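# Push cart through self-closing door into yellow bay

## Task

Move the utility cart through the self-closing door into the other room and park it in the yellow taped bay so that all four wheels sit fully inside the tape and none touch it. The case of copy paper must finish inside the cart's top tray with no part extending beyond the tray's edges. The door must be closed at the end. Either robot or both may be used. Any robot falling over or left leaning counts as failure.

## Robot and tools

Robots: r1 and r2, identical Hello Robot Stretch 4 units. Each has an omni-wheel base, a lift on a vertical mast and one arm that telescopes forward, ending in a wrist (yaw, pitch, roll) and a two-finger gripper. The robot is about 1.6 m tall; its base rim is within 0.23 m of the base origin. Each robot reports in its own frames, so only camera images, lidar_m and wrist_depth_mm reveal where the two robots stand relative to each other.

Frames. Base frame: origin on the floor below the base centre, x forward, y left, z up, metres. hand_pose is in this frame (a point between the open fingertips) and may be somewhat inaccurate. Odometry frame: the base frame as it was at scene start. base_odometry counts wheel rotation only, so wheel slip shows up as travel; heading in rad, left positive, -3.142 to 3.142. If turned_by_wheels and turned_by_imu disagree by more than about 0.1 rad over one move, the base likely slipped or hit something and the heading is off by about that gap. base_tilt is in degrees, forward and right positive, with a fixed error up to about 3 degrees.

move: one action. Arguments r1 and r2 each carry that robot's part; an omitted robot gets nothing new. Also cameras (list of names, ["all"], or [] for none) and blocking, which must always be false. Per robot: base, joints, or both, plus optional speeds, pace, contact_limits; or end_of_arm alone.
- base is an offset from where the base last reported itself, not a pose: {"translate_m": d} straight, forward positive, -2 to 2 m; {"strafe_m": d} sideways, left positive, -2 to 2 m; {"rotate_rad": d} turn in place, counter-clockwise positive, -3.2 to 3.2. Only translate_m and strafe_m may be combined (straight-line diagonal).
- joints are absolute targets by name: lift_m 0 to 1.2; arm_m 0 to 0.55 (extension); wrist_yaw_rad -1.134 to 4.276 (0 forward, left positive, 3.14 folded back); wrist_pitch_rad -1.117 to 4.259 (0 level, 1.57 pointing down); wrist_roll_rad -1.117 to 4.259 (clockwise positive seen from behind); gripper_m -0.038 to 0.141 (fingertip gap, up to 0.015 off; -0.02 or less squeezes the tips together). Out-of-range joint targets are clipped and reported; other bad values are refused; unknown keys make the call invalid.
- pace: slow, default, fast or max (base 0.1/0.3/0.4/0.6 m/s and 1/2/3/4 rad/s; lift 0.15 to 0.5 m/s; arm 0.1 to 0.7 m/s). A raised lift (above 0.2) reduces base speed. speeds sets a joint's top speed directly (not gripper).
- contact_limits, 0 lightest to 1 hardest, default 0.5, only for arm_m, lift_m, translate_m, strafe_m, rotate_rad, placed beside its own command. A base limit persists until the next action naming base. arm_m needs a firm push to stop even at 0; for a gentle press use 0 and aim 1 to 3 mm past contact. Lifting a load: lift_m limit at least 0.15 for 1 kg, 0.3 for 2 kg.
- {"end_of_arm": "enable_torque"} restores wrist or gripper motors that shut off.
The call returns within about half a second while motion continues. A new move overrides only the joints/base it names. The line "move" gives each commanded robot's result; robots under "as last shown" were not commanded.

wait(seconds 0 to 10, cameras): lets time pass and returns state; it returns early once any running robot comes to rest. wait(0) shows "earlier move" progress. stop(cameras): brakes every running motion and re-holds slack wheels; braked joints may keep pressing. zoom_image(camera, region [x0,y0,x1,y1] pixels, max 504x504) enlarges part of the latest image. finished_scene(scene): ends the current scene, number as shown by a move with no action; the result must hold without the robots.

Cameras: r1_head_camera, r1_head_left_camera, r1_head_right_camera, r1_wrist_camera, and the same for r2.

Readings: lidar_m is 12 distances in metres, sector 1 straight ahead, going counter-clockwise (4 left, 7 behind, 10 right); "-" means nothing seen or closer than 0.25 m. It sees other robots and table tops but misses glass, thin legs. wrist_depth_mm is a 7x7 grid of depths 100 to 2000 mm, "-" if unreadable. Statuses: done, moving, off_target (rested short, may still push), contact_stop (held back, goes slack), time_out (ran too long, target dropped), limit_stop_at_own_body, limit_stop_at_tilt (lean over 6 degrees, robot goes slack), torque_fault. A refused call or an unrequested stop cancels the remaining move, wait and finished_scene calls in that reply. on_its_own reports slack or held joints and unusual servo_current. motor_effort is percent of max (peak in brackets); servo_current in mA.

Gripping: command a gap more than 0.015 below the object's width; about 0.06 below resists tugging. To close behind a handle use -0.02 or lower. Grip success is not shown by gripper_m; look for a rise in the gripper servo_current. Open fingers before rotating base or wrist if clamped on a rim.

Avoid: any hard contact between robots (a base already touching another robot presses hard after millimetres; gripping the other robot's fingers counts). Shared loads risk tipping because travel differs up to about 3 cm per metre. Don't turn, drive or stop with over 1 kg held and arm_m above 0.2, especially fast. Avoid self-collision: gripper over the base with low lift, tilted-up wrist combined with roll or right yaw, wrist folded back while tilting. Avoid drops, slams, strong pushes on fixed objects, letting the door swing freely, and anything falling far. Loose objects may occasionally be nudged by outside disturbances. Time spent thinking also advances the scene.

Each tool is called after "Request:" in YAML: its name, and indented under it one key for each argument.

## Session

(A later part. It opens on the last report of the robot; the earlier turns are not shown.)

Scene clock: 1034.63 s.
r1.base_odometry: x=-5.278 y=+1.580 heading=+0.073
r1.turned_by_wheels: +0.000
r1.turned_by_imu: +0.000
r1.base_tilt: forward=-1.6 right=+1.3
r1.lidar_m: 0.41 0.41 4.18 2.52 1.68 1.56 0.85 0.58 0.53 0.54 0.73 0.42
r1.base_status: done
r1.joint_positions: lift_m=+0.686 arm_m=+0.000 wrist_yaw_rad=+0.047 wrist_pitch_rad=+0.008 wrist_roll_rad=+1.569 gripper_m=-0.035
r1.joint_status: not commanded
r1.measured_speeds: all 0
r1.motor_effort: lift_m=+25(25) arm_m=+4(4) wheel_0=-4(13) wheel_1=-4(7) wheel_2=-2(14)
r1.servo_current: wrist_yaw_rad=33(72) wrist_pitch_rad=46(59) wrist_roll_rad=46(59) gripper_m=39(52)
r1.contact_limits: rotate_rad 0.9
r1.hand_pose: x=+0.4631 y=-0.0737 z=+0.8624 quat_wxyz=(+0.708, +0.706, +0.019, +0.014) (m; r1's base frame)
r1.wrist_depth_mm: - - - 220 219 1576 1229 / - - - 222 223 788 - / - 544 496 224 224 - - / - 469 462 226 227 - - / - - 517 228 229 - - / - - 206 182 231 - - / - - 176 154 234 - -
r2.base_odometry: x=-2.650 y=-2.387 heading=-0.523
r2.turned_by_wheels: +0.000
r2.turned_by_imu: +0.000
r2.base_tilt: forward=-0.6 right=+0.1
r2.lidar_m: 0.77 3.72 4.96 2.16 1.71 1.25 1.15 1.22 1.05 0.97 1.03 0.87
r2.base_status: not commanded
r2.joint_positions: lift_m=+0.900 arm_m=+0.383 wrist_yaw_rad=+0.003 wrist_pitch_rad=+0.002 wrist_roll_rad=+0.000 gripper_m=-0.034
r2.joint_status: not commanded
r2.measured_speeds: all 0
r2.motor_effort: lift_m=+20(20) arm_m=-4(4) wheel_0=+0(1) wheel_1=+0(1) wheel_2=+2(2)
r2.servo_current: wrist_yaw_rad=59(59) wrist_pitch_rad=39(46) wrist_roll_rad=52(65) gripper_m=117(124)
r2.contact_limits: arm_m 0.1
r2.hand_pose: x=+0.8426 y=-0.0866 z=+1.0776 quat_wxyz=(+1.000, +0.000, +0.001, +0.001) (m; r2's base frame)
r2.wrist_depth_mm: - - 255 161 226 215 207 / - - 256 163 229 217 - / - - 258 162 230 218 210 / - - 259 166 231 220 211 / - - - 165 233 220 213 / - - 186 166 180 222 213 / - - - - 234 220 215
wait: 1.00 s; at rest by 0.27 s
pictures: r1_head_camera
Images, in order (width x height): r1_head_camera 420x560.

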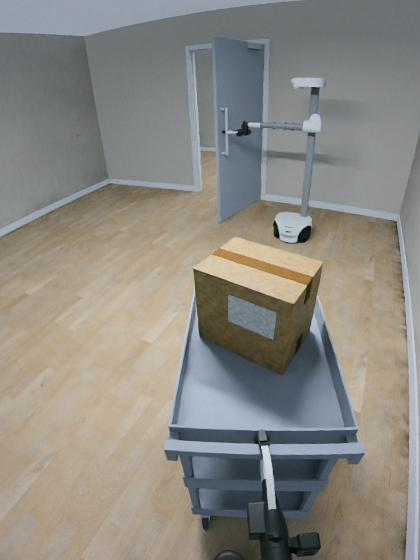

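Request:
move:
  blocking: false
  r1: {"base":{"translate_m":1.2,"strafe_m":-0.01},"pace":"slow","contact_limits":{"translate_m":0.7}}

Request:
wait:
  seconds: 10

Request:
wait:
  seconds: 3
  cameras: ["r1_head_camera"]

Scene clock: 1067.27 s.
move: r1 moving
r1.base_odometry: x=-5.266 y=+1.581 heading=+0.073
r1.turned_by_wheels: +0.000
r1.turned_by_imu: +0.000
r1.base_tilt: forward=-1.6 right=+1.3
r1.lidar_m: 0.37 0.42 4.16 2.53 1.69 1.56 0.89 0.57 0.52 0.55 0.68 0.41
r1.base_status: translate_m moving; strafe_m moving
r1.joint_positions: lift_m=+0.686 arm_m=+0.000 wrist_yaw_rad=+0.047 wrist_pitch_rad=+0.008 wrist_roll_rad=+1.569 gripper_m=-0.035
r1.joint_status: not commanded
r1.measured_speeds: translate_m=+0.048 strafe_m=+0.000 rotate_rad=+0.000 lift_m=+0.000 arm_m=+0.000 wrist_yaw_rad=+0.000 wrist_pitch_rad=+0.000 wrist_roll_rad=+0.000
r1.motor_effort: lift_m=+25(25) arm_m=+3(4) wheel_0=+7(8) wheel_1=+4(5) wheel_2=-7(10)
r1.servo_current: wrist_yaw_rad=59(59) wrist_pitch_rad=52(59) wrist_roll_rad=59(59) gripper_m=52(52)
r1.contact_limits: translate_m 0.7
r1.hand_pose: x=+0.4631 y=-0.0737 z=+0.8624 quat_wxyz=(+0.708, +0.706, +0.019, +0.014) (m; r1's base frame)
r1.wrist_depth_mm: - - - 219 220 1576 1281 / - - - 162 223 798 - / - 554 500 223 224 - - / - 466 462 225 226 - - / - - 512 227 229 - - / - - 208 182 231 - - / - - 175 143 233 - -
r2: as last shown
r2.lidar_m: 0.77 3.68 4.99 2.15 1.67 1.23 1.16 1.24 1.03 1.01 1.06 0.83
r2.servo_current: wrist_yaw_rad=52(52) wrist_pitch_rad=46(46) wrist_roll_rad=59(59) gripper_m=111(117)
r2.contact_limits: arm_m 0.1
r2.wrist_depth_mm: - - 254 161 227 216 207 / - - 257 162 229 217 - / - - 258 163 230 219 211 / - - 259 167 231 219 211 / - - - 164 233 220 213 / - - 186 166 180 222 213 / - - - - 234 219 215
pictures: none

Scene clock: 1077.27 s.
earlier move: r1 moving
r1.base_odometry: x=-4.280 y=+1.644 heading=+0.072
r1.turned_by_wheels: -0.001
r1.turned_by_imu: -0.006
r1.base_tilt: forward=-1.6 right=+1.3
r1.lidar_m: 0.45 4.04 3.79 3.82 2.66 2.46 1.50 1.00 0.93 0.97 0.33 0.32
r1.base_status: translate_m moving; strafe_m moving
r1.joint_positions: lift_m=+0.686 arm_m=+0.000 wrist_yaw_rad=+0.035 wrist_pitch_rad=+0.008 wrist_roll_rad=+1.569 gripper_m=-0.035
r1.joint_status: not commanded
r1.measured_speeds: translate_m=+0.099 strafe_m=-0.002 rotate_rad=-0.001 lift_m=+0.000 arm_m=+0.000 wrist_yaw_rad=+0.000 wrist_pitch_rad=+0.000 wrist_roll_rad=+0.000
r1.motor_effort: lift_m=+25(25) arm_m=+4(4) wheel_0=-1(9) wheel_1=+0(7) wheel_2=-9(14)
r1.servo_current: wrist_yaw_rad=85(104) wrist_pitch_rad=52(65) wrist_roll_rad=52(85) gripper_m=39(52)
r1.contact_limits: translate_m 0.7
r1.hand_pose: x=+0.4621 y=-0.0774 z=+0.8624 quat_wxyz=(+0.708, +0.706, +0.015, +0.010) (m; r1's base frame)
r1.wrist_depth_mm: - - - - - - - / - - - - - - - / - - - - - - - / - - - - - - - / - - - - - - - / - - - - - 410 399 / - - - 112 164 132 1205
r2.base_odometry: x=-2.650 y=-2.387 heading=-0.523
r2.turned_by_wheels: +0.000
r2.turned_by_imu: +0.001
r2.base_tilt: forward=-0.6 right=+0.0
r2.lidar_m: 0.76 3.73 5.00 1.28 1.27 1.25 1.17 1.23 1.01 1.00 1.03 0.86
r2.base_status: not commanded
r2.joint_positions: lift_m=+0.900 arm_m=+0.383 wrist_yaw_rad=+0.003 wrist_pitch_rad=+0.002 wrist_roll_rad=+0.000 gripper_m=-0.034
r2.joint_status: not commanded
r2.measured_speeds: all 0
r2.motor_effort: lift_m=+20(20) arm_m=-4(4) wheel_0=+0(1) wheel_1=-1(1) wheel_2=+2(2)
r2.servo_current: wrist_yaw_rad=46(65) wrist_pitch_rad=39(46) wrist_roll_rad=52(65) gripper_m=111(124)
r2.contact_limits: arm_m 0.1
r2.hand_pose: x=+0.8426 y=-0.0866 z=+1.0776 quat_wxyz=(+1.000, +0.000, +0.001, +0.001) (m; r2's base frame)
r2.wrist_depth_mm: - - 255 161 227 216 208 / - - 256 162 229 217 - / - - 258 163 230 217 211 / - - 260 167 232 220 211 / - - - 164 233 220 212 / - - 186 166 180 221 213 / - - - - 234 219 214
wait: 10.00 s; no rest
pictures: none

Scene clock: 1080.07 s.
earlier move: r1 done
r1.base_odometry: x=-4.081 y=+1.657 heading=+0.072
r1.turned_by_wheels: +0.000
r1.turned_by_imu: -0.002
r1.base_tilt: forward=-1.6 right=+1.3
r1.lidar_m: 0.47 3.98 3.70 3.72 2.86 2.64 1.59 1.10 0.99 1.02 0.39 0.33
r1.base_status: done
r1.joint_positions: lift_m=+0.686 arm_m=+0.000 wrist_yaw_rad=+0.035 wrist_pitch_rad=+0.008 wrist_roll_rad=+1.569 gripper_m=-0.035
r1.joint_status: not commanded
r1.measured_speeds: all 0
r1.motor_effort: lift_m=+25(25) arm_m=+4(4) wheel_0=-2(9) wheel_1=-1(7) wheel_2=-6(14)
r1.servo_current: wrist_yaw_rad=78(111) wrist_pitch_rad=52(65) wrist_roll_rad=52(85) gripper_m=46(52)
r1.contact_limits: translate_m 0.7
r1.hand_pose: x=+0.4621 y=-0.0774 z=+0.8624 quat_wxyz=(+0.708, +0.706, +0.015, +0.010) (m; r1's base frame)
r1.wrist_depth_mm: - - - - - - - / - - - - - - - / - - - - - - - / - - - - - - - / - - - - - - - / - - - - - 404 404 / - - - 111 164 132 1205
r2.base_odometry: x=-2.650 y=-2.387 heading=-0.523
r2.turned_by_wheels: +0.000
r2.turned_by_imu: +0.000
r2.base_tilt: forward=-0.6 right=+0.1
r2.lidar_m: 0.78 3.70 5.00 1.07 1.10 1.23 1.16 1.24 1.03 0.99 1.03 0.85
r2.base_status: not commanded
r2.joint_positions: lift_m=+0.900 arm_m=+0.383 wrist_yaw_rad=+0.003 wrist_pitch_rad=+0.002 wrist_roll_rad=+0.000 gripper_m=-0.034
r2.joint_status: not commanded
r2.measured_speeds: all 0
r2.motor_effort: lift_m=+20(20) arm_m=-4(4) wheel_0=+0(1) wheel_1=+0(1) wheel_2=+2(2)
r2.servo_current: wrist_yaw_rad=46(65) wrist_pitch_rad=39(46) wrist_roll_rad=52(65) gripper_m=111(124)
r2.contact_limits: arm_m 0.1
r2.hand_pose: x=+0.8426 y=-0.0866 z=+1.0776 quat_wxyz=(+1.000, +0.000, +0.001, +0.001) (m; r2's base frame)
r2.wrist_depth_mm: - - 255 161 227 215 208 / - - 256 162 229 217 - / - - 258 163 230 219 210 / - - 259 167 232 220 211 / - - - 164 233 220 213 / - - 186 166 180 221 213 / - - - - 234 219 214
wait: 2.80 of 3 s (r1 has come to rest)
pictures: r1_head_camera
Images, in order (width x height): r1_head_camera 420x560.

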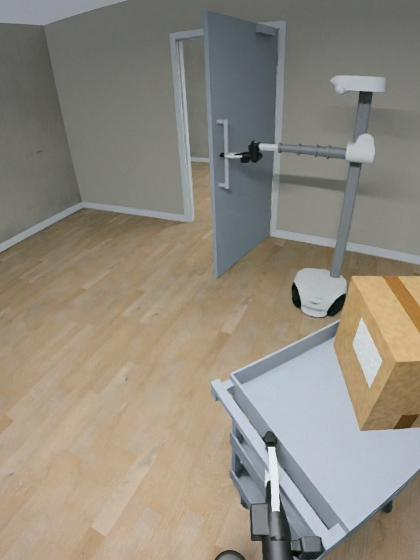

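Request:
move:
  blocking: false
  r1: {"base":{"translate_m":0.95,"strafe_m":1.5},"pace":"default","contact_limits":{"translate_m":0.7}}

Request:
wait:
  seconds: 8
  cameras: ["r1_head_camera","r1_head_left_camera"]

Scene clock: 1102.77 s.
move: r1 moving
r1.base_odometry: x=-4.066 y=+1.685 heading=+0.070
r1.turned_by_wheels: -0.002
r1.turned_by_imu: -0.003
r1.base_tilt: forward=-1.6 right=+1.3
r1.lidar_m: 0.47 3.95 3.67 3.71 2.88 2.65 1.71 1.15 1.03 1.03 0.35 0.33
r1.base_status: translate_m moving; strafe_m moving
r1.joint_positions: lift_m=+0.686 arm_m=+0.000 wrist_yaw_rad=+0.034 wrist_pitch_rad=+0.008 wrist_roll_rad=+1.569 gripper_m=-0.035
r1.joint_status: not commanded
r1.measured_speeds: translate_m=+0.065 strafe_m=+0.103 rotate_rad=-0.003 lift_m=+0.000 arm_m=+0.000 wrist_yaw_rad=-0.014 wrist_pitch_rad=+0.000 wrist_roll_rad=+0.000
r1.motor_effort: lift_m=+25(25) arm_m=+4(4) wheel_0=-18(18) wheel_1=+5(7) wheel_2=-13(14)
r1.servo_current: wrist_yaw_rad=85(98) wrist_pitch_rad=59(59) wrist_roll_rad=46(59) gripper_m=46(52)
r1.contact_limits: translate_m 0.7
r1.hand_pose: x=+0.4620 y=-0.0777 z=+0.8624 quat_wxyz=(+0.708, +0.706, +0.015, +0.009) (m; r1's base frame)
r1.wrist_depth_mm: - - - - - - - / - - - - - - - / - - - - - - - / - - - - - - - / - - - - - - 1229 / - - - - - 397 402 / - - - 104 164 132 1229
r2: as last shown
r2.base_tilt: forward=-0.6 right=+0.0
r2.lidar_m: 0.76 3.71 5.00 1.07 1.14 1.23 1.16 1.24 1.05 1.00 1.05 0.87
r2.motor_effort: lift_m=+20(20) arm_m=-4(4) wheel_0=+0(0) wheel_1=+0(1) wheel_2=+2(2)
r2.servo_current: wrist_yaw_rad=39(52) wrist_pitch_rad=39(46) wrist_roll_rad=52(52) gripper_m=111(117)
r2.contact_limits: arm_m 0.1
r2.wrist_depth_mm: - - 255 161 227 216 208 / - - 256 162 229 217 - / - - 257 163 230 218 211 / - - 258 167 233 220 211 / - - - 164 234 220 213 / - - 187 166 180 221 213 / - - - - 236 220 216
pictures: none

Scene clock: 1109.67 s.
earlier move: r1 done
r1.base_odometry: x=-3.240 y=+3.221 heading=+0.072
r1.turned_by_wheels: +0.002
r1.turned_by_imu: +0.005
r1.base_tilt: forward=-1.6 right=+1.2
r1.lidar_m: 0.44 2.11 1.96 1.99 2.55 2.90 2.95 2.97 2.75 2.81 2.00 0.34
r1.base_status: done
r1.joint_positions: lift_m=+0.686 arm_m=+0.000 wrist_yaw_rad=+0.048 wrist_pitch_rad=+0.008 wrist_roll_rad=+1.569 gripper_m=-0.035
r1.joint_status: not commanded
r1.measured_speeds: all 0
r1.motor_effort: lift_m=+25(25) arm_m=+3(4) wheel_0=-1(22) wheel_1=+1(8) wheel_2=-1(17)
r1.servo_current: wrist_yaw_rad=52(130) wrist_pitch_rad=52(59) wrist_roll_rad=39(72) gripper_m=46(59)
r1.contact_limits: translate_m 0.7
r1.hand_pose: x=+0.4632 y=-0.0734 z=+0.8624 quat_wxyz=(+0.708, +0.706, +0.020, +0.014) (m; r1's base frame)
r1.wrist_depth_mm: - 362 366 - - 118 - / - 473 480 - - 129 - / - - - - - 152 - / - - - - 177 530 - / - - - - 211 1618 1281 / - - 187 116 179 1756 1229 / - - 179 - 325 377 1118
r2.base_odometry: x=-2.650 y=-2.387 heading=-0.523
r2.turned_by_wheels: +0.000
r2.turned_by_imu: +0.001
r2.base_tilt: forward=-0.6 right=+0.0
r2.lidar_m: 0.78 1.58 2.12 4.53 1.69 1.22 1.18 1.24 1.05 1.00 1.04 0.86
r2.base_status: not commanded
r2.joint_positions: lift_m=+0.900 arm_m=+0.383 wrist_yaw_rad=+0.003 wrist_pitch_rad=+0.002 wrist_roll_rad=+0.000 gripper_m=-0.034
r2.joint_status: not commanded
r2.measured_speeds: all 0
r2.motor_effort: lift_m=+20(20) arm_m=-4(5) wheel_0=+0(1) wheel_1=+0(1) wheel_2=+2(3)
r2.servo_current: wrist_yaw_rad=39(59) wrist_pitch_rad=33(52) wrist_roll_rad=39(65) gripper_m=117(124)
r2.contact_limits: arm_m 0.1
r2.hand_pose: x=+0.8426 y=-0.0866 z=+1.0776 quat_wxyz=(+1.000, +0.000, +0.001, +0.001) (m; r2's base frame)
r2.wrist_depth_mm: - - 254 161 227 215 207 / - - 256 162 229 217 - / - - 258 163 230 218 210 / - - 259 167 231 220 212 / - - - 165 234 221 213 / - - 186 166 180 221 213 / - - - - 234 220 214
wait: 6.90 of 8 s (r1 has come to rest)
pictures: r1_head_camera, r1_head_left_camera
Images, in order (width x height): r1_head_camera 420x560, r1_head_left_camera 420x672.

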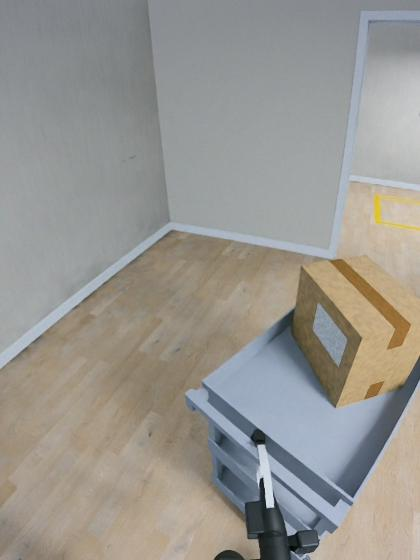

